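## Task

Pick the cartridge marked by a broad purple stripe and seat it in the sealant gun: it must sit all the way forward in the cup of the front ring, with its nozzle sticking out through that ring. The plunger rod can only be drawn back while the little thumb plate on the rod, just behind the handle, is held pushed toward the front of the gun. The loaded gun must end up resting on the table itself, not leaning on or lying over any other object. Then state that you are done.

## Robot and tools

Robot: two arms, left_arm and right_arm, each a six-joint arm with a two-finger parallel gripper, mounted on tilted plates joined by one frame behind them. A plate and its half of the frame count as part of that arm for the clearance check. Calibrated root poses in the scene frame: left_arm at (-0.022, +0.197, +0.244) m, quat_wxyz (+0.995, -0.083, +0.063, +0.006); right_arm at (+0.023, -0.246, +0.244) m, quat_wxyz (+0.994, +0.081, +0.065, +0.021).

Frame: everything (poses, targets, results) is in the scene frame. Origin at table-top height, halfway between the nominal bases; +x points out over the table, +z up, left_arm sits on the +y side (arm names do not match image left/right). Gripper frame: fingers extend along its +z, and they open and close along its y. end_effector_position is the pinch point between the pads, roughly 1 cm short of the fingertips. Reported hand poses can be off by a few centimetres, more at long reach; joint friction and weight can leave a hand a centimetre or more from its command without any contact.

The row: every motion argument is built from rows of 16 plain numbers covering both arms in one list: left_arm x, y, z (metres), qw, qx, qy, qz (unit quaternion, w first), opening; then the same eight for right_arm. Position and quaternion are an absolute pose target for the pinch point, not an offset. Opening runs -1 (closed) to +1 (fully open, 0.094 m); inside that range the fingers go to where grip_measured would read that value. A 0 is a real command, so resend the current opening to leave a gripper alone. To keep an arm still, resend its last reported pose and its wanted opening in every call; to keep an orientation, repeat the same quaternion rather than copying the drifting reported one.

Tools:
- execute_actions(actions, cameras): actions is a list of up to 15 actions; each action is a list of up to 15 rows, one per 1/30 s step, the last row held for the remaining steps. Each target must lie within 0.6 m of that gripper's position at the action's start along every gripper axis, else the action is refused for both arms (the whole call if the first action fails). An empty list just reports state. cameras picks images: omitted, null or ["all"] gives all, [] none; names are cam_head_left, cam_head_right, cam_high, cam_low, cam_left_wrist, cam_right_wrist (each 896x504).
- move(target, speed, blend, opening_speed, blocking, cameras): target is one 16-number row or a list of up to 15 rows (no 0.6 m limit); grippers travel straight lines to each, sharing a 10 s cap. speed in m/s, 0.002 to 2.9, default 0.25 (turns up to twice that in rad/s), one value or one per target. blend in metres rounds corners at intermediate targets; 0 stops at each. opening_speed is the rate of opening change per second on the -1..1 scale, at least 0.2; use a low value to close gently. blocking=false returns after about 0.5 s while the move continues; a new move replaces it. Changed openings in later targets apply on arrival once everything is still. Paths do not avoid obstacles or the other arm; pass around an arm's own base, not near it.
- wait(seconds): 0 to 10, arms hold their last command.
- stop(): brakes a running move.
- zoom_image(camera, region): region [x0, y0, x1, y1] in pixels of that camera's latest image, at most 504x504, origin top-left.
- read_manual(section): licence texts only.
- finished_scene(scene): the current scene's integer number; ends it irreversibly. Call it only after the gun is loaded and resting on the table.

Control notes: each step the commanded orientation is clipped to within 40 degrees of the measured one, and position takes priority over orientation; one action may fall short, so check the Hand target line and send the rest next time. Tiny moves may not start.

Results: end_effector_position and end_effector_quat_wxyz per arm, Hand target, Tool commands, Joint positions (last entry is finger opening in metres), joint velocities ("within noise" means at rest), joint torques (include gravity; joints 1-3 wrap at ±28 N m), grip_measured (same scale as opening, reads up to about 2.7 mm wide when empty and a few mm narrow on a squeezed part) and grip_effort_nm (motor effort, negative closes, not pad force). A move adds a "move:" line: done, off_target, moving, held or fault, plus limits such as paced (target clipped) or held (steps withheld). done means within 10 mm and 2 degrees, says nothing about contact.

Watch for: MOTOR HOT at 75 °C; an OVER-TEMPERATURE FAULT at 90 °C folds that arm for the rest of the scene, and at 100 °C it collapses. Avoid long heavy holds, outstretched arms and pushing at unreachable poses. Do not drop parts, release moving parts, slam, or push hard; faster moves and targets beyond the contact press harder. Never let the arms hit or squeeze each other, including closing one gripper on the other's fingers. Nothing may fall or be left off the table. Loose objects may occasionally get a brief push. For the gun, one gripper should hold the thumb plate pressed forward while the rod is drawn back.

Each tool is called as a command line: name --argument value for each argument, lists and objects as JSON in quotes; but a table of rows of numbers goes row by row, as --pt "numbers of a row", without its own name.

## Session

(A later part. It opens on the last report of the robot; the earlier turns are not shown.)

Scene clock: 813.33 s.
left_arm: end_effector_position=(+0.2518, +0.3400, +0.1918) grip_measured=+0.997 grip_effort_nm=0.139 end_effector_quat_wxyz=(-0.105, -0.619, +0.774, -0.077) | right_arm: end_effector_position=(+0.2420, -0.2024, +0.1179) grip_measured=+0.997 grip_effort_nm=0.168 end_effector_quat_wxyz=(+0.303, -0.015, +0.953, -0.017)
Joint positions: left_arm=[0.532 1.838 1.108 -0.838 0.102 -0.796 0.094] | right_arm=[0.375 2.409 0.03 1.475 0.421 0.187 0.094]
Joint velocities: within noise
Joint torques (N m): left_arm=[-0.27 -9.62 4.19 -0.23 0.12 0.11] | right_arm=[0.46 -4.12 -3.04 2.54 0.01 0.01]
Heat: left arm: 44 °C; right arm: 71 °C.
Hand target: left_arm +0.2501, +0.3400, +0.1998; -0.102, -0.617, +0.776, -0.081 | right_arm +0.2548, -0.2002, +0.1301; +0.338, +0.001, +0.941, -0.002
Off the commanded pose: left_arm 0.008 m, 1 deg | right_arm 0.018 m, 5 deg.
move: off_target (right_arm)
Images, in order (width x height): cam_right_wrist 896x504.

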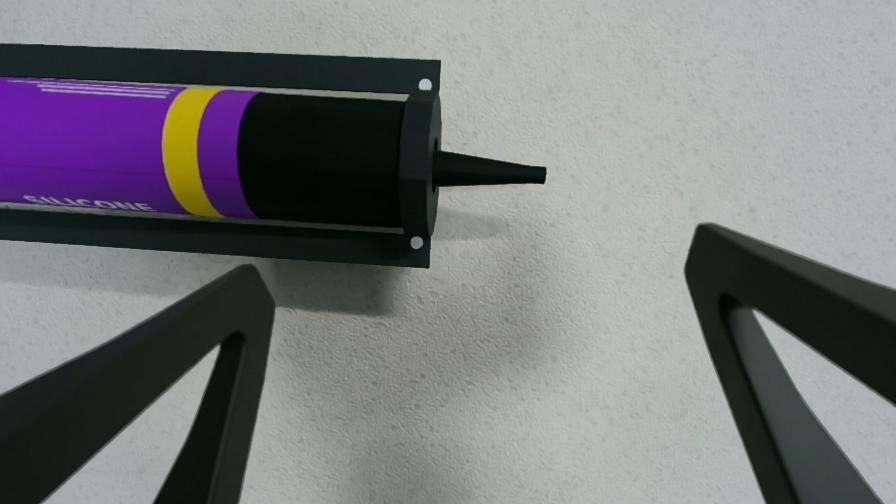

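zoom_image --camera "cam_right_wrist" --region '[220, 40, 560, 290]'

move --target '[0.25, 0.34, 0.2, 0.102, 0.617, -0.776, 0.081, 1, 0.30, -0.20, 0.25, 0.17, -0.05, 0.984, 0, 1]' --speed 0.3 --cameras '["cam_right_wrist"]'

Scaled by 1.482 from the camera's 896x504 image, which has a finer 1280x720 frame.

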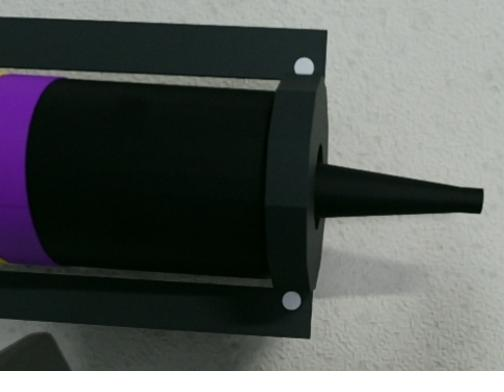

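Scene clock: 819.63 s.
left_arm: end_effector_position=(+0.2517, +0.3399, +0.1919) grip_measured=+0.997 grip_effort_nm=0.134 end_effector_quat_wxyz=(-0.106, -0.619, +0.774, -0.077) | right_arm: end_effector_position=(+0.2930, -0.2008, +0.2448) grip_measured=+0.997 grip_effort_nm=0.168 end_effector_quat_wxyz=(+0.166, -0.059, +0.984, -0.005)
Joint positions: left_arm=[0.532 1.838 1.108 -0.839 0.102 -0.796 0.094] | right_arm=[0.318 1.315 0.571 -0.427 0.291 0.154 0.094]
Joint velocities: within noise
Joint torques (N m): left_arm=[-0.28 -9.54 4.27 -0.23 0.11 0.14] | right_arm=[0.23 -3.43 8.29 0.84 -0.01 0.08]
Heat: left arm: 43 °C; right arm: 64 °C.
Hand target: left_arm +0.2501, +0.3400, +0.1998; -0.102, -0.617, +0.776, -0.081 | right_arm +0.2999, -0.2001, +0.2500; +0.170, -0.050, +0.984, +0.000
Off the commanded pose: left_arm 0.008 m, 1 deg | right_arm 0.009 m, 1 deg.
move: done
Images, in order (width x height): cam_right_wrist 896x504.

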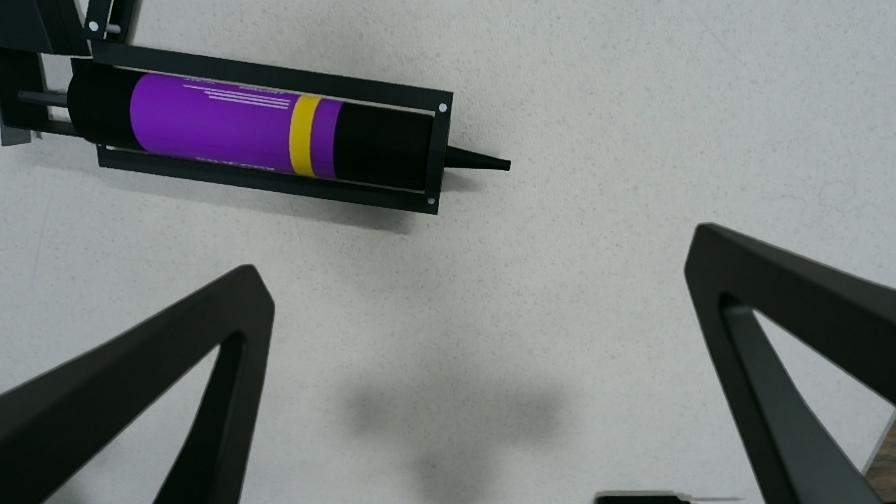

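zoom_image --camera "cam_right_wrist" --region '[0, 20, 200, 200]'

zoom_image --camera "cam_right_wrist" --region '[280, 70, 530, 220]'

Scaled by 2.520 from the camera's 896x504 image, which has a finer 1280x720 frame.

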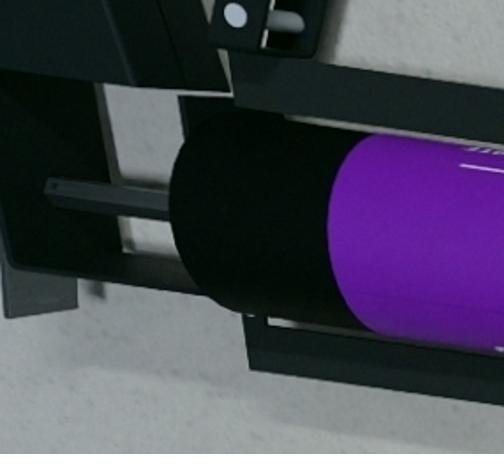

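Scaled by 2.016 from the camera's 896x504 image, which has a finer 1280x720 frame.

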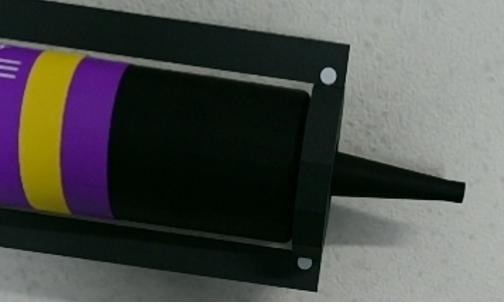

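move --pt "0.33 0.20 0.20 0 -0.025 0.9998 0 1 0.30 -0.10 0.20 0 -0.30 0.954 0 1" --pt "0.395 0.10 0.14 0 -0.025 0.9998 0 1 0.295 -0.055 0.13 0.005 -0.6378 0.7698 0.004 1" --speed 0.3 --cameras '["cam_left_wrist","cam_right_wrist","cam_head_left"]'

Scene clock: 845.23 s.
left_arm: end_effector_position=(+0.3931, +0.1064, +0.1439) grip_measured=+0.997 grip_effort_nm=0.139 end_effector_quat_wxyz=(+0.002, -0.027, +1.000, -0.004) | right_arm: end_effector_position=(+0.2897, -0.0688, +0.1299) grip_measured=+0.997 grip_effort_nm=0.164 end_effector_quat_wxyz=(-0.012, -0.633, +0.774, -0.004)
Joint positions: left_arm=[-0.269 2.297 1.505 -0.694 -0.186 -0.303 0.094] | right_arm=[0.589 2.16 1.021 -0.441 0.217 -0.736 0.094]
Joint velocities: within noise
Joint torques (N m): left_arm=[-3.64 -7.95 7.51 0.21 -0.08 -0.14] | right_arm=[3.45 -7.87 5.91 0.42 -0.14 0]
Heat: left arm: 41 °C; right arm: 51 °C.
Hand target: left_arm +0.3949, +0.1001, +0.1401; +0.000, -0.025, +1.000, +0.000 | right_arm +0.2948, -0.0553, +0.1305; +0.005, -0.638, +0.770, +0.004
Off the commanded pose: left_arm 0.008 m, 1 deg | right_arm 0.015 m, 2 deg.
move: off_target (right_arm)
Images, in order (width x height): cam_head_left 896x504, cam_left_wrist 896x504, cam_right_wrist 896x504.

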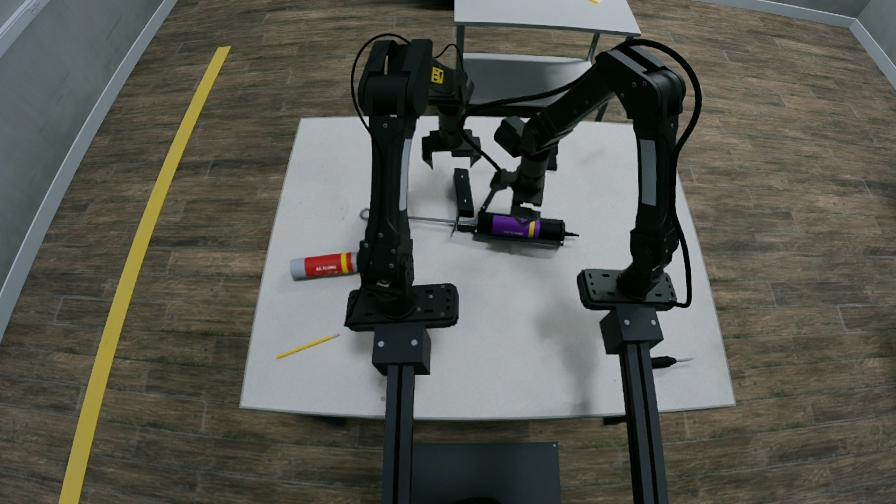

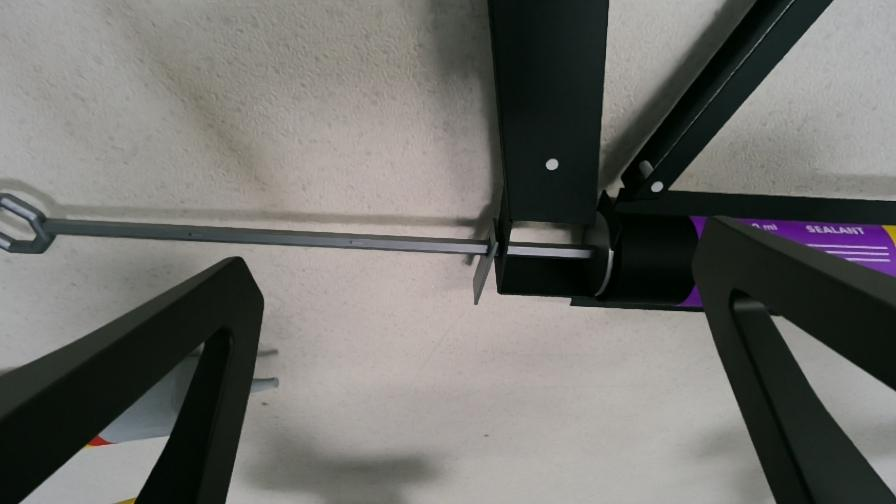

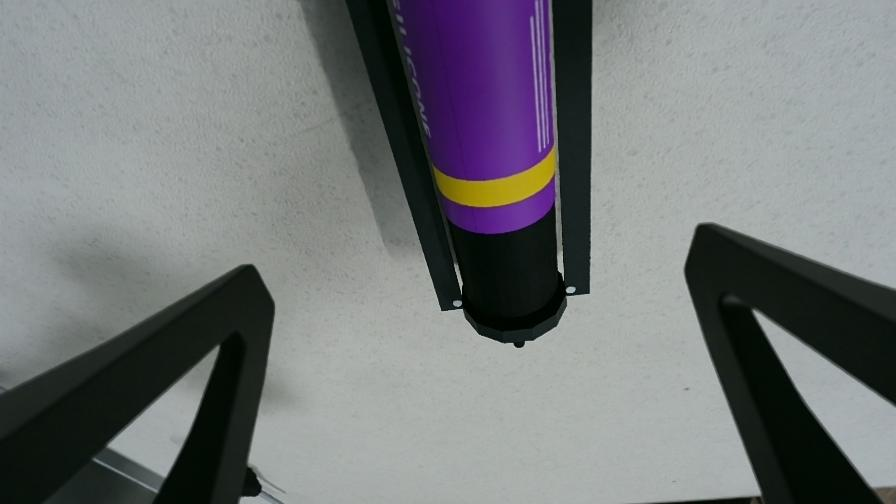

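zoom_image --camera "cam_left_wrist" --region '[460, 170, 740, 330]'

zoom_image --camera "cam_right_wrist" --region '[430, 220, 600, 360]'

Scaled by 1.800 from the camera's 896x504 image, which has a finer 1280x720 frame.

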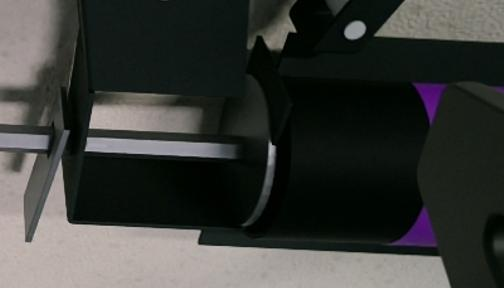

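Scaled by 2.965 from the camera's 896x504 image, which has a finer 1280x720 frame.

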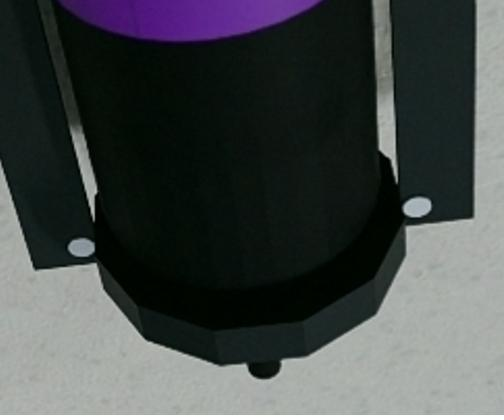

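move --pt "0.392 0.067 0.06 0 -0.025 0.9998 0 0.7 0.294 -0.070 0.080 0.005 -0.6378 0.7698 0.004 0.6" --speed 0.12 --cameras '["cam_left_wrist","cam_right_wrist"]'

Scene clock: 865.70 s.
left_arm: end_effector_position=(+0.3871, +0.0764, +0.0648) grip_measured=+0.703 grip_effort_nm=-0.134 end_effector_quat_wxyz=(-0.010, -0.027, +1.000, -0.001) | right_arm: end_effector_position=(+0.2945, -0.0721, +0.0842) grip_measured=+0.603 grip_effort_nm=-0.120 end_effector_quat_wxyz=(+0.001, -0.639, +0.769, -0.004)
Joint positions: left_arm=[-0.304 2.535 1.566 -0.547 -0.188 -0.342 0.08] | right_arm=[0.543 2.295 1.002 -0.251 0.216 -0.804 0.075]
Joint velocities: within noise
Joint torques (N m): left_arm=[-4.31 -8.55 6.45 0.41 -0.05 -0.11] | right_arm=[1.69 -8.21 3.12 0.43 -0.14 -0.06]
Heat: left arm: 41 °C; right arm: 50 °C.
Hand target: left_arm +0.3917, +0.0671, +0.0603; +0.000, -0.025, +1.000, +0.000 | right_arm +0.2939, -0.0700, +0.0802; +0.005, -0.638, +0.770, +0.004
Off the commanded pose: left_arm 0.012 m, 1 deg | right_arm 0.005 m, 1 deg.
move: off_target (left_arm)
Images, in order (width x height): cam_left_wrist 896x504, cam_right_wrist 896x504.

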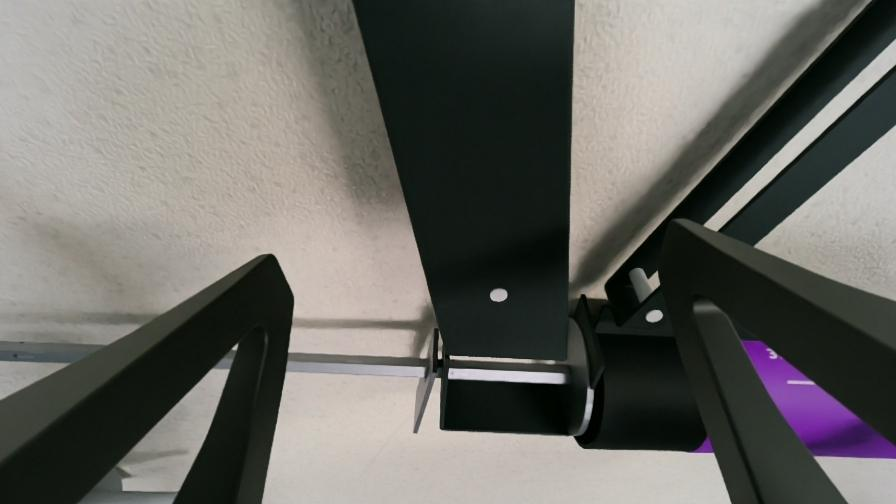

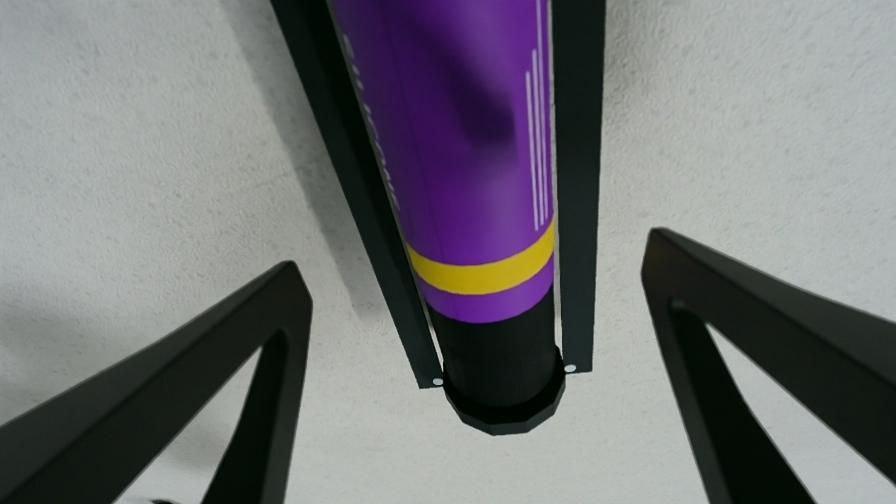

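move --pt "0.402 0.063 0.032 0 -0.025 0.9998 0 0.4 0.2945 -0.070 0.054 0.005 -0.6378 0.7698 0.004 0.35" --speed 0.1 --opening_speed 1 --cameras '["cam_left_wrist","cam_right_wrist"]'

Scene clock: 870.10 s.
left_arm: end_effector_position=(+0.3980, +0.0679, +0.0386) grip_measured=+0.403 grip_effort_nm=-0.134 end_effector_quat_wxyz=(-0.007, -0.027, +1.000, -0.001) | right_arm: end_effector_position=(+0.2876, -0.0763, +0.0567) grip_measured=+0.353 grip_effort_nm=-0.120 end_effector_quat_wxyz=(-0.008, -0.641, +0.768, -0.003)
Joint positions: left_arm=[-0.304 2.642 1.663 -0.532 -0.188 -0.342 0.066] | right_arm=[0.526 2.386 1.002 -0.174 0.215 -0.822 0.064]
Joint velocities: within noise
Joint torques (N m): left_arm=[-3.38 -8.88 6.49 0.39 -0.1 0.03] | right_arm=[1.58 -8.34 4.25 0.38 -0.16 -0.04]
Heat: left arm: 41 °C; right arm: 49 °C.
Hand target: left_arm +0.4017, +0.0631, +0.0322; +0.000, -0.025, +1.000, +0.000 | right_arm +0.2944, -0.0702, +0.0543; +0.005, -0.638, +0.770, +0.004
Off the commanded pose: left_arm 0.009 m, 1 deg | right_arm 0.010 m, 2 deg.
move: done
Images, in order (width x height): cam_left_wrist 896x504, cam_right_wrist 896x504.

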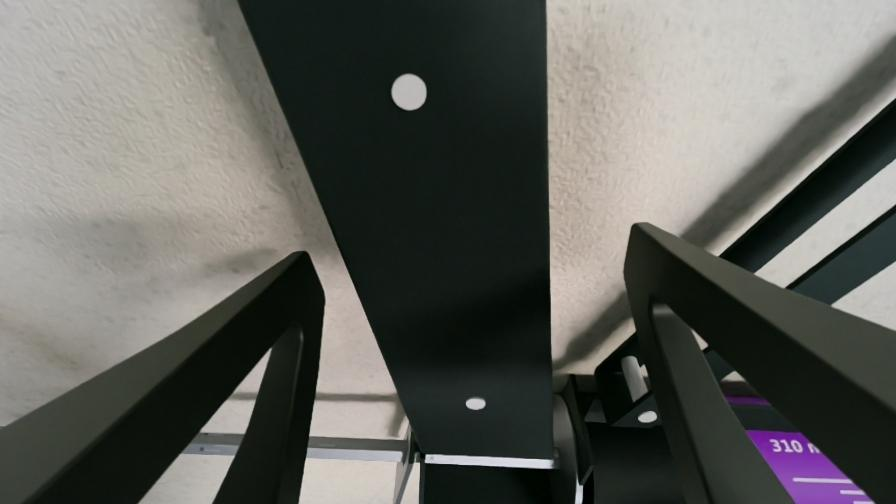

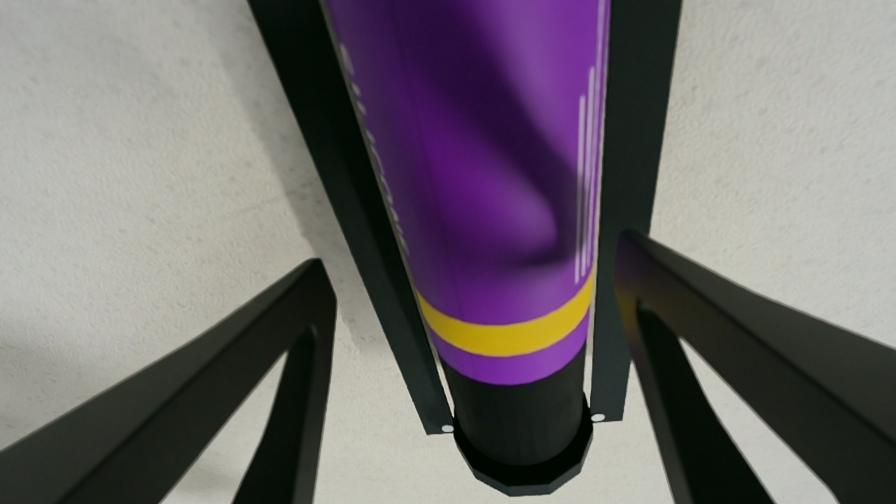

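move --pt "0.402 0.063 0.031 0 -0.025 0.9998 0 -0.5 0.301 -0.072 0.043 0.005 -0.6378 0.7698 0.004 0.35" --speed 0.1 --opening_speed 1 --cameras '["cam_left_wrist","cam_right_wrist"]'

Scene clock: 873.77 s.
left_arm: end_effector_position=(+0.3985, +0.0693, +0.0386) grip_measured=-0.183 grip_effort_nm=-1.023 end_effector_quat_wxyz=(-0.005, -0.027, +1.000, +0.003) | right_arm: end_effector_position=(+0.2958, -0.0774, +0.0466) grip_measured=+0.353 grip_effort_nm=-0.125 end_effector_quat_wxyz=(-0.006, -0.640, +0.768, -0.004)
Joint positions: left_arm=[-0.304 2.642 1.663 -0.532 -0.197 -0.342 0.038] | right_arm=[0.504 2.426 1.034 -0.157 0.215 -0.845 0.064]
Joint velocities: within noise
Joint torques (N m): left_arm=[-3.36 -8.57 6.6 0.4 0.02 -0.01] | right_arm=[1.62 -8.32 4.03 0.45 -0.18 -0.05]
Heat: left arm: 41 °C; right arm: 49 °C.
Hand target: left_arm +0.4017, +0.0632, +0.0312; +0.000, -0.025, +1.000, +0.000 | right_arm +0.3010, -0.0721, +0.0433; +0.005, -0.638, +0.770, +0.004
Off the commanded pose: left_arm 0.011 m, 1 deg | right_arm 0.008 m, 2 deg.
move: off_target (left_arm)
Images, in order (width x height): cam_left_wrist 896x504, cam_right_wrist 896x504.

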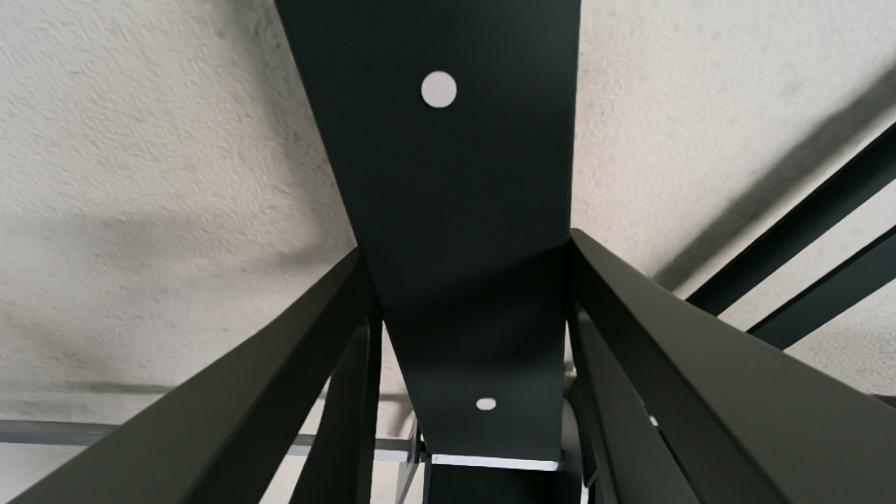

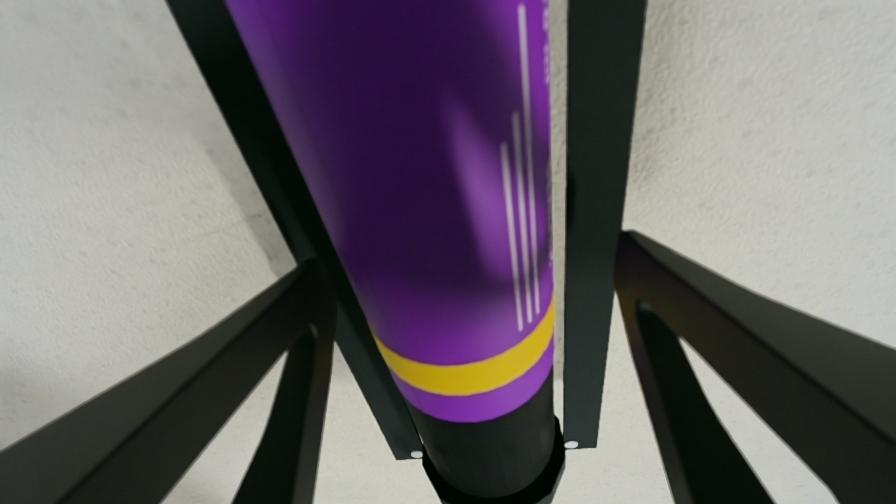

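move --pt "0.402 0.063 0.031 0 -0.025 0.9998 0 -0.5 0.293 -0.071 0.040 0.005 -0.6378 0.7698 0.004 0.35" --speed 0.1 --cameras '["cam_right_wrist"]'

Scene clock: 876.70 s.
left_arm: end_effector_position=(+0.3985, +0.0693, +0.0386) grip_measured=-0.183 grip_effort_nm=-1.028 end_effector_quat_wxyz=(-0.005, -0.027, +1.000, +0.003) | right_arm: end_effector_position=(+0.2972, -0.0760, +0.0443) grip_measured=+0.353 grip_effort_nm=-0.125 end_effector_quat_wxyz=(+0.001, -0.638, +0.770, -0.005)
Joint positions: left_arm=[-0.304 2.642 1.663 -0.532 -0.197 -0.342 0.038] | right_arm=[0.504 2.432 1.028 -0.131 0.215 -0.843 0.064]
Joint velocities: within noise
Joint torques (N m): left_arm=[-3.28 -8.69 6.53 0.37 -0.02 0] | right_arm=[2.76 -8.28 2.32 0.49 -0.14 0.08]
Heat: left arm: 41 °C; right arm: 49 °C.
Hand target: left_arm +0.4017, +0.0632, +0.0312; +0.000, -0.025, +1.000, +0.000 | right_arm +0.2929, -0.0711, +0.0402; +0.005, -0.638, +0.770, +0.004
Off the commanded pose: left_arm 0.011 m, 1 deg | right_arm 0.008 m, 1 deg.
move: off_target (left_arm)
Images, in order (width x height): cam_right_wrist 896x504.

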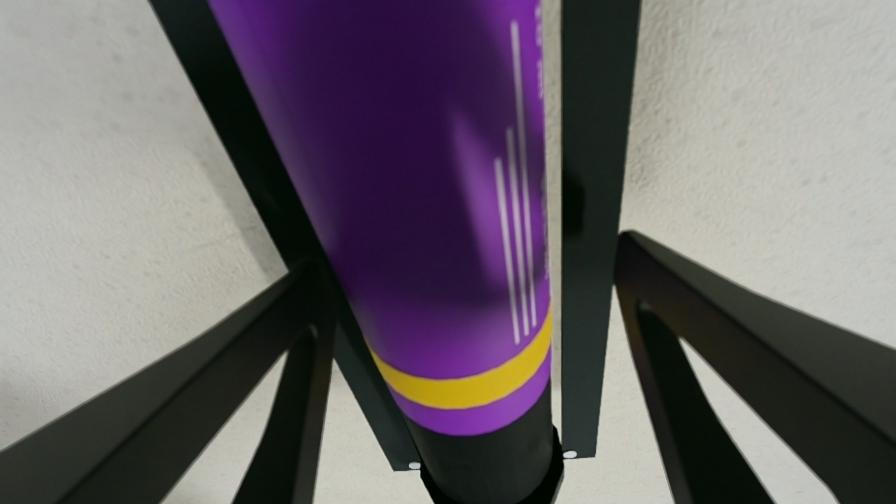

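move --pt "0.402 0.063 0.031 0 -0.025 0.9998 0 -0.5 0.287 -0.071 0.038 0.005 -0.6378 0.7698 0.004 0.35" --speed 0.1 --cameras '["cam_right_wrist"]'

Scene clock: 879.10 s.
left_arm: end_effector_position=(+0.3985, +0.0693, +0.0386) grip_measured=-0.183 grip_effort_nm=-1.028 end_effector_quat_wxyz=(-0.005, -0.027, +1.000, +0.003) | right_arm: end_effector_position=(+0.2931, -0.0780, +0.0426) grip_measured=+0.353 grip_effort_nm=-0.120 end_effector_quat_wxyz=(+0.002, -0.635, +0.772, -0.005)
Joint positions: left_arm=[-0.304 2.642 1.663 -0.532 -0.197 -0.342 0.038] | right_arm=[0.504 2.432 1.008 -0.11 0.215 -0.835 0.064]
Joint velocities: within noise
Joint torques (N m): left_arm=[-3.22 -8.59 6.6 0.38 0 0] | right_arm=[3.47 -7.95 2.22 0.48 -0.17 0.08]
Heat: left arm: 41 °C; right arm: 50 °C.
Hand target: left_arm +0.4017, +0.0632, +0.0312; +0.000, -0.025, +1.000, +0.000 | right_arm +0.2870, -0.0712, +0.0383; +0.005, -0.638, +0.770, +0.004
Off the commanded pose: left_arm 0.011 m, 1 deg | right_arm 0.010 m, 1 deg.
move: off_target (left_arm)
Images, in order (width x height): cam_right_wrist 896x504.

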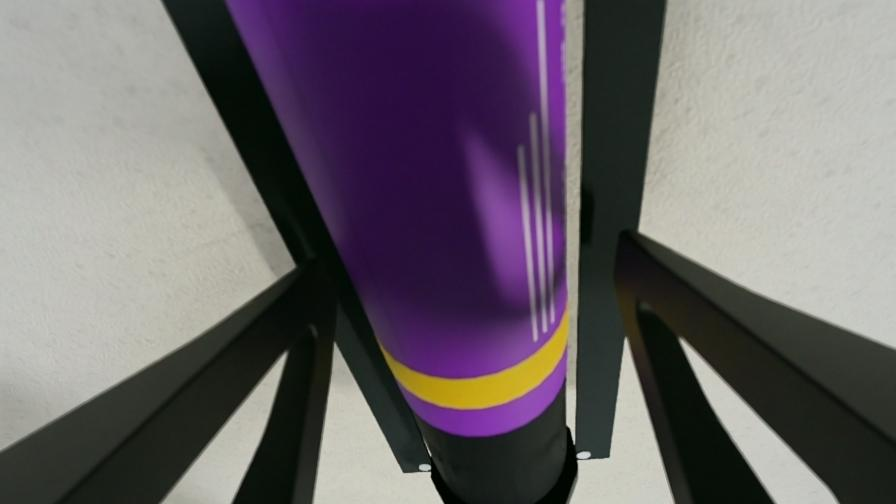

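move --pt "0.402 0.063 0.031 0 -0.025 0.9998 0 -0.5 0.283 -0.071 0.037 0.005 -0.6378 0.7698 0.004 0.25" --pt "0.402 0.063 0.031 0 -0.025 0.9998 0 -0.5 0.283 -0.071 0.037 0.005 -0.6378 0.7698 0.004 -0.1" --speed 0.1 --opening_speed 0.5 --cameras '["cam_right_wrist","cam_head_left"]'

zoom_image --camera "cam_head_left" --region '[450, 190, 590, 255]'

Scene clock: 885.43 s.
left_arm: end_effector_position=(+0.3985, +0.0693, +0.0386) grip_measured=-0.183 grip_effort_nm=-1.028 end_effector_quat_wxyz=(-0.005, -0.027, +1.000, +0.003) | right_arm: end_effector_position=(+0.2899, -0.0792, +0.0413) grip_measured=-0.074 grip_effort_nm=-0.945 end_effector_quat_wxyz=(+0.002, -0.633, +0.774, -0.005)
Joint positions: left_arm=[-0.304 2.642 1.663 -0.532 -0.197 -0.342 0.038] | right_arm=[0.505 2.433 0.994 -0.096 0.215 -0.829 0.044]
Joint velocities: within noise
Joint torques (N m): left_arm=[-3.37 -8.62 6.46 0.38 0.01 0.02] | right_arm=[3.89 -7.83 2.13 0.48 -0.15 0.07]
Heat: left arm: 40 °C; right arm: 50 °C.
Hand target: left_arm +0.4017, +0.0632, +0.0312; +0.000, -0.025, +1.000, +0.000 | right_arm +0.2830, -0.0713, +0.0373; +0.005, -0.638, +0.770, +0.004
Off the commanded pose: left_arm 0.011 m, 1 deg | right_arm 0.012 m, 1 deg.
move: off_target (left_arm, right_arm); target 2's new opening was sent with right_arm's hand 0.012 m and 1 deg from that target
Images, in order (width x height): cam_head_left 896x504, cam_right_wrist 896x504.

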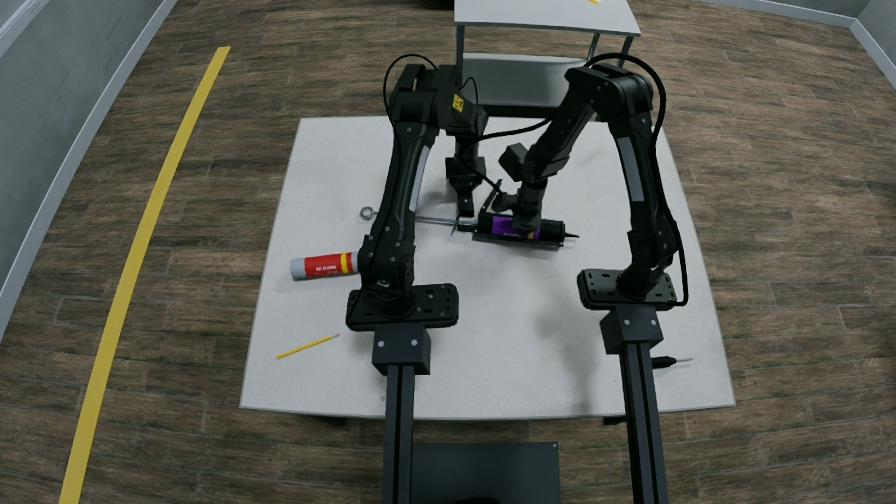

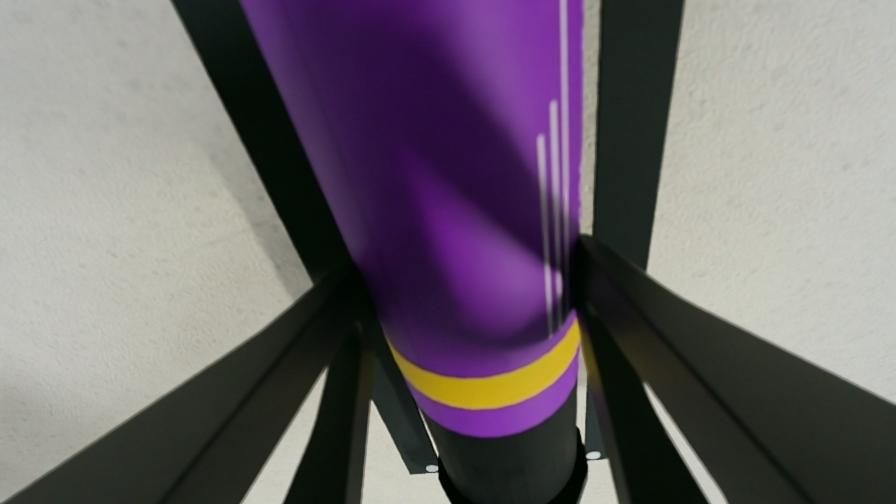

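Scaled by 3.600 from the camera's 896x504 image, which has a finer 1280x720 frame.

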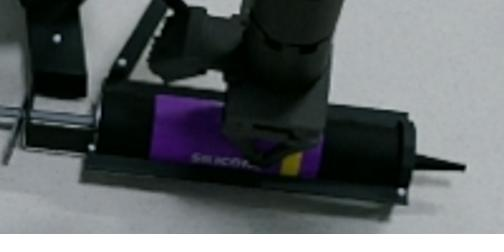

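move --pt "0.402 0.068 0.031 0 -0.025 0.9998 0 -0.5 0.283 -0.092 0.048 0.005 -0.6378 0.7698 0.004 -0.25" --speed 0.05 --cameras '["cam_right_wrist","cam_head_left"]'

zoom_image --camera "cam_head_left" --region '[450, 190, 590, 255]'

Scene clock: 893.47 s.
left_arm: end_effector_position=(+0.3986, +0.0693, +0.0386) grip_measured=-0.183 grip_effort_nm=-1.033 end_effector_quat_wxyz=(-0.005, -0.027, +1.000, +0.003) | right_arm: end_effector_position=(+0.2899, -0.0837, +0.0501) grip_measured=-0.250 grip_effort_nm=0.002 end_effector_quat_wxyz=(+0.019, -0.640, +0.768, +0.001)
Joint positions: left_arm=[-0.304 2.642 1.663 -0.531 -0.197 -0.341 0.038] | right_arm=[0.489 2.38 0.934 -0.051 0.197 -0.87 0.035]
Joint velocities: within noise
Joint torques (N m): left_arm=[-2.29 -9.16 5.56 0.42 -0.01 0.13] | right_arm=[1.03 -8.98 1.39 0.17 -0.02 -0.01]
Heat: left arm: 40 °C; right arm: 50 °C.
Hand target: left_arm +0.4018, +0.0681, +0.0312; +0.000, -0.025, +1.000, +0.000 | right_arm +0.2830, -0.0918, +0.0481; +0.005, -0.638, +0.770, +0.004
Off the commanded pose: left_arm 0.008 m, 1 deg | right_arm 0.011 m, 2 deg.
move: off_target (right_arm)
Images, in order (width x height): cam_head_left 896x504, cam_right_wrist 896x504.

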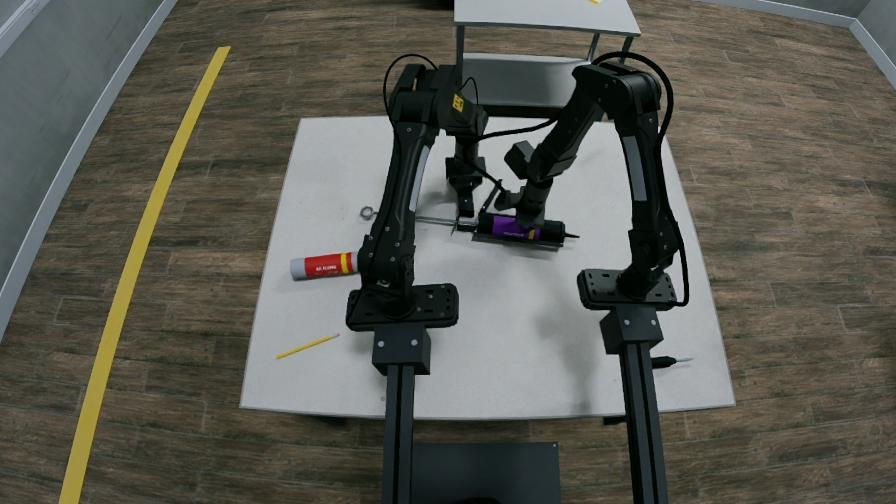

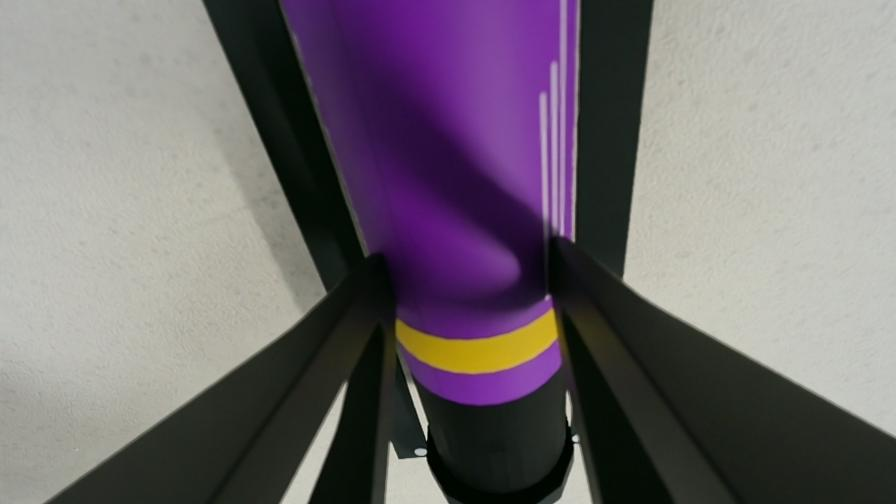

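Scaled by 3.600 from the camera's 896x504 image, which has a finer 1280x720 frame.

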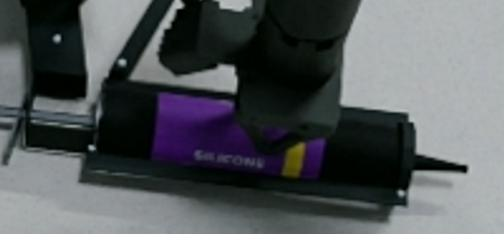

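move --pt "0.402 0.065 0.031 0 -0.025 0.9998 0 -0.5 0.285 -0.085 0.050 0.005 -0.6378 0.7698 0.004 0.3" --pt "0.402 0.065 0.031 0 -0.025 0.9998 0 -0.5 0.287 -0.078 0.033 0.005 -0.6378 0.7698 0.004 0.3" --speed 0.05 --cameras '["cam_right_wrist","cam_head_left"]'

Scene clock: 899.40 s.
left_arm: end_effector_position=(+0.3986, +0.0693, +0.0386) grip_measured=-0.183 grip_effort_nm=-1.033 end_effector_quat_wxyz=(-0.005, -0.027, +1.000, +0.003) | right_arm: end_effector_position=(+0.2842, -0.0850, +0.0361) grip_measured=+0.297 grip_effort_nm=0.164 end_effector_quat_wxyz=(-0.003, -0.638, +0.770, +0.004)
Joint positions: left_arm=[-0.304 2.642 1.663 -0.531 -0.197 -0.341 0.038] | right_arm=[0.486 2.441 0.976 -0.077 0.198 -0.857 0.061]
Joint velocities: within noise
Joint torques (N m): left_arm=[-2.97 -8.76 6.16 0.39 0.01 0.09] | right_arm=[3.12 -7.83 3.51 0.42 -0.01 0.07]
Heat: left arm: 40 °C; right arm: 50 °C.
Hand target: left_arm +0.4017, +0.0651, +0.0312; +0.000, -0.025, +1.000, +0.000 | right_arm +0.2869, -0.0781, +0.0332; +0.005, -0.638, +0.770, +0.004
Off the commanded pose: left_arm 0.009 m, 1 deg | right_arm 0.008 m, 1 deg.
move: done
Images, in order (width x height): cam_head_left 896x504, cam_right_wrist 896x504.

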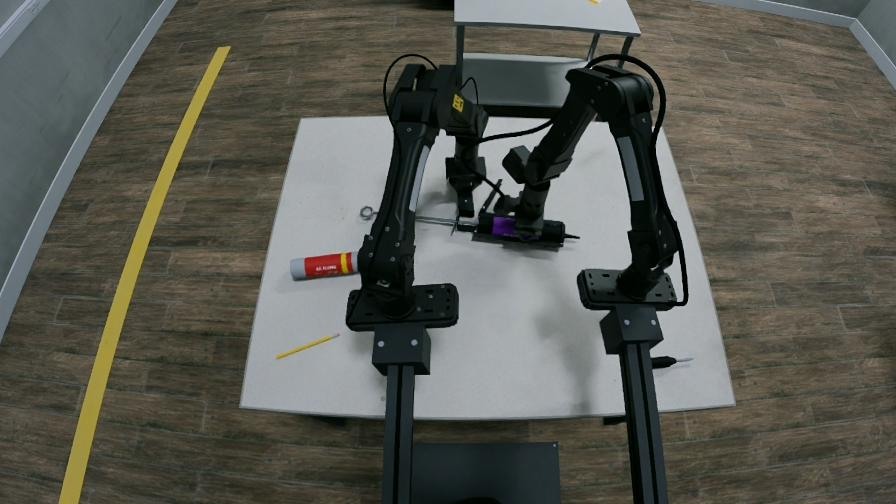

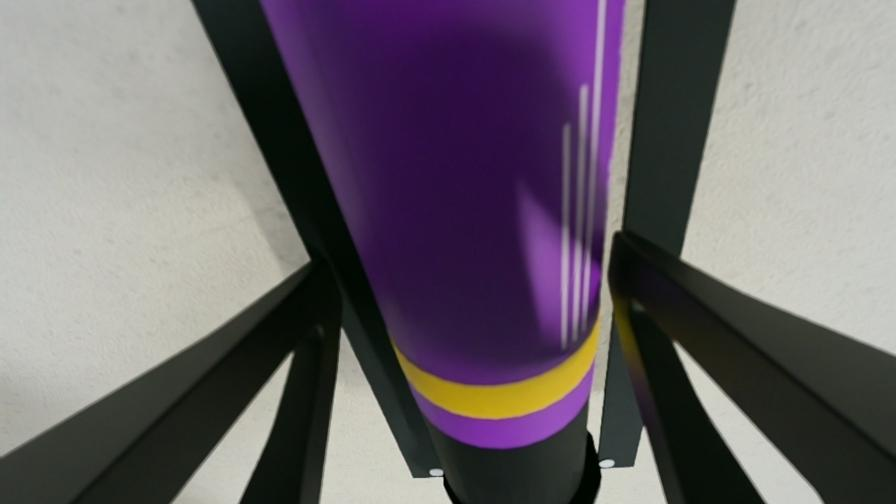

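move --pt "0.402 0.065 0.031 0 -0.025 0.9998 0 -0.5 0.289 -0.078 0.034 0.005 -0.6378 0.7698 0.004 -0.25" --speed 0.05 --opening_speed 0.4 --cameras '["cam_right_wrist"]'

Scene clock: 904.20 s.
left_arm: end_effector_position=(+0.3986, +0.0693, +0.0386) grip_measured=-0.183 grip_effort_nm=-1.033 end_effector_quat_wxyz=(-0.005, -0.027, +1.000, +0.003) | right_arm: end_effector_position=(+0.2883, -0.0831, +0.0368) grip_measured=-0.027 grip_effort_nm=-1.004 end_effector_quat_wxyz=(+0.001, -0.637, +0.771, +0.003)
Joint positions: left_arm=[-0.304 2.642 1.663 -0.531 -0.197 -0.341 0.038] | right_arm=[0.486 2.441 0.985 -0.077 0.199 -0.856 0.046]
Joint velocities: within noise
Joint torques (N m): left_arm=[-2.96 -8.8 6.12 0.42 -0.01 0.07] | right_arm=[2.86 -8.01 3.38 0.34 -0.02 0.03]
Heat: left arm: 40 °C; right arm: 49 °C.
Hand target: left_arm +0.4017, +0.0651, +0.0312; +0.000, -0.025, +1.000, +0.000 | right_arm +0.2890, -0.0780, +0.0341; +0.005, -0.638, +0.770, +0.004
Off the commanded pose: left_arm 0.009 m, 1 deg | right_arm 0.006 m, 1 deg.
move: done
Images, in order (width x height): cam_right_wrist 896x504.

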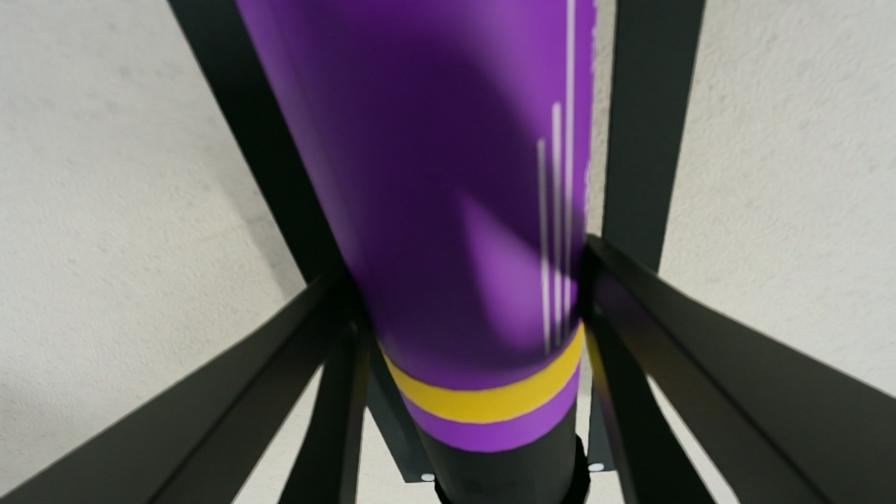

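move --pt "0.402 0.067 0.031 0 -0.025 0.9998 0 -0.5 0.288 -0.086 0.041 0.005 -0.6378 0.7698 0.004 -0.3" --speed 0.03 --cameras '["cam_right_wrist"]'

Scene clock: 907.00 s.
left_arm: end_effector_position=(+0.3986, +0.0693, +0.0386) grip_measured=-0.183 grip_effort_nm=-1.033 end_effector_quat_wxyz=(-0.005, -0.027, +1.000, +0.003) | right_arm: end_effector_position=(+0.2876, -0.0835, +0.0367) grip_measured=-0.027 grip_effort_nm=-1.004 end_effector_quat_wxyz=(+0.004, -0.639, +0.770, +0.002)
Joint positions: left_arm=[-0.304 2.642 1.663 -0.531 -0.197 -0.341 0.038] | right_arm=[0.486 2.439 0.976 -0.065 0.199 -0.862 0.046]
Joint velocities: within noise
Joint torques (N m): left_arm=[-2.63 -8.95 5.74 0.41 0.02 0.1] | right_arm=[1.57 -11 1.32 0.26 -0.03 -0.07]
Heat: left arm: 40 °C; right arm: 49 °C.
Hand target: left_arm +0.4018, +0.0671, +0.0312; +0.000, -0.025, +1.000, +0.000 | right_arm +0.2880, -0.0860, +0.0409; +0.005, -0.638, +0.770, +0.004
Off the commanded pose: left_arm 0.009 m, 1 deg | right_arm 0.005 m, 0 deg.
move: done
Images, in order (width x height): cam_right_wrist 896x504.

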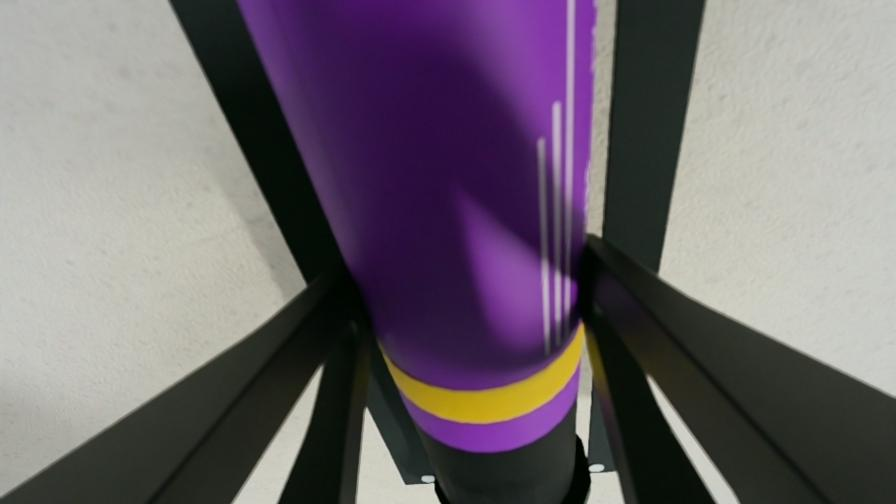

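move --pt "0.402 0.067 0.031 0 -0.025 0.9998 0 -0.5 0.288 -0.089 0.047 0.005 -0.6378 0.7698 0.004 -0.3" --speed 0.03 --cameras '["cam_right_wrist"]'

move --pt "0.402 0.067 0.031 0 -0.025 0.9998 0 -0.5 0.290 -0.094 0.051 0.005 -0.6378 0.7698 0.004 -0.3" --speed 0.03 --cameras '["cam_right_wrist"]'

Scene clock: 910.30 s.
left_arm: end_effector_position=(+0.3986, +0.0691, +0.0386) grip_measured=-0.183 grip_effort_nm=-1.033 end_effector_quat_wxyz=(-0.005, -0.027, +1.000, +0.002) | right_arm: end_effector_position=(+0.2863, -0.0851, +0.0375) grip_measured=-0.028 grip_effort_nm=-1.004 end_effector_quat_wxyz=(+0.006, -0.639, +0.769, +0.002)
Joint positions: left_arm=[-0.304 2.642 1.663 -0.531 -0.196 -0.341 0.038] | right_arm=[0.484 2.432 0.961 -0.052 0.199 -0.867 0.046]
Joint velocities: within noise
Joint torques (N m): left_arm=[-2.52 -9.11 5.79 0.43 -0.01 0.13] | right_arm=[1.35 -12.62 1.28 0.01 -0.02 -0.03]
Heat: left arm: 40 °C; right arm: 51 °C.
Hand target: left_arm +0.4018, +0.0671, +0.0312; +0.000, -0.025, +1.000, +0.000 | right_arm +0.2879, -0.0889, +0.0465; +0.005, -0.638, +0.770, +0.004
Off the commanded pose: left_arm 0.009 m, 1 deg | right_arm 0.010 m, 0 deg.
move: done
Images, in order (width x height): cam_right_wrist 896x504.

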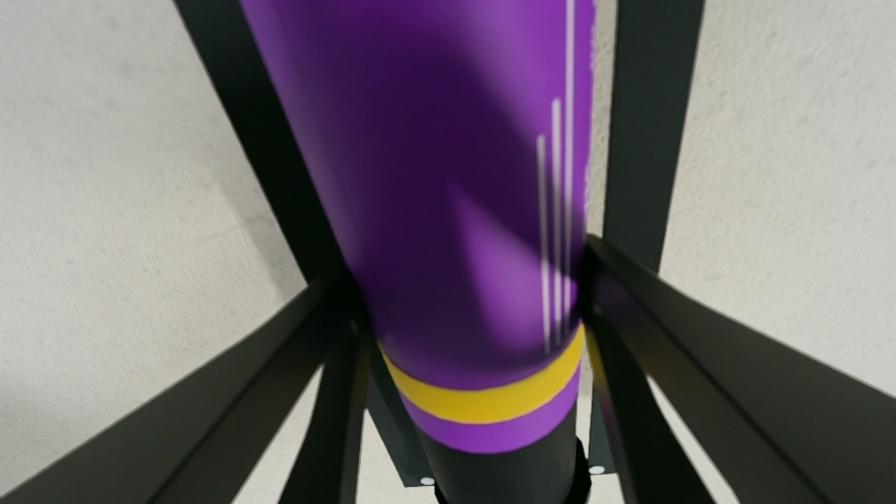

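Scene clock: 911.03 s.
left_arm: end_effector_position=(+0.3982, +0.0679, +0.0386) grip_measured=-0.183 grip_effort_nm=-1.033 end_effector_quat_wxyz=(-0.006, -0.027, +1.000, -0.001) | right_arm: end_effector_position=(+0.2868, -0.0923, +0.0397) grip_measured=-0.028 grip_effort_nm=-1.004 end_effector_quat_wxyz=(+0.003, -0.639, +0.770, +0.002)
Joint positions: left_arm=[-0.304 2.642 1.663 -0.531 -0.189 -0.341 0.038] | right_arm=[0.465 2.416 0.947 -0.055 0.2 -0.883 0.046]
Joint velocities: within noise
Joint torques (N m): left_arm=[-2.67 -8.98 5.74 0.43 -0.11 0.12] | right_arm=[1.72 -12.82 1.68 -0.08 -0.05 -0.03]
Heat: left arm: 40 °C; right arm: 51 °C.
Hand target: left_arm +0.4018, +0.0671, +0.0312; +0.000, -0.025, +1.000, +0.000 | right_arm +0.2900, -0.0939, +0.0505; +0.005, -0.638, +0.770, +0.004
Off the commanded pose: left_arm 0.009 m, 1 deg | right_arm 0.012 m, 0 deg.
move: off_target (right_arm)
Images, in order (width x height): cam_right_wrist 896x504.

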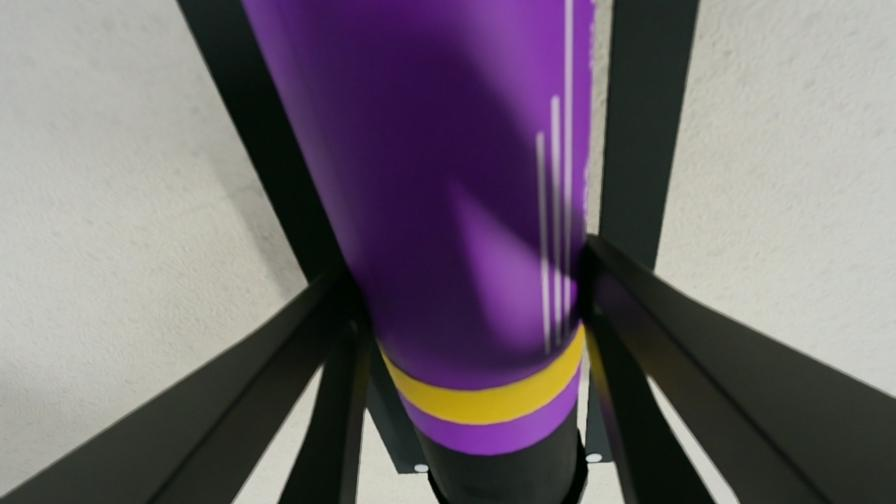

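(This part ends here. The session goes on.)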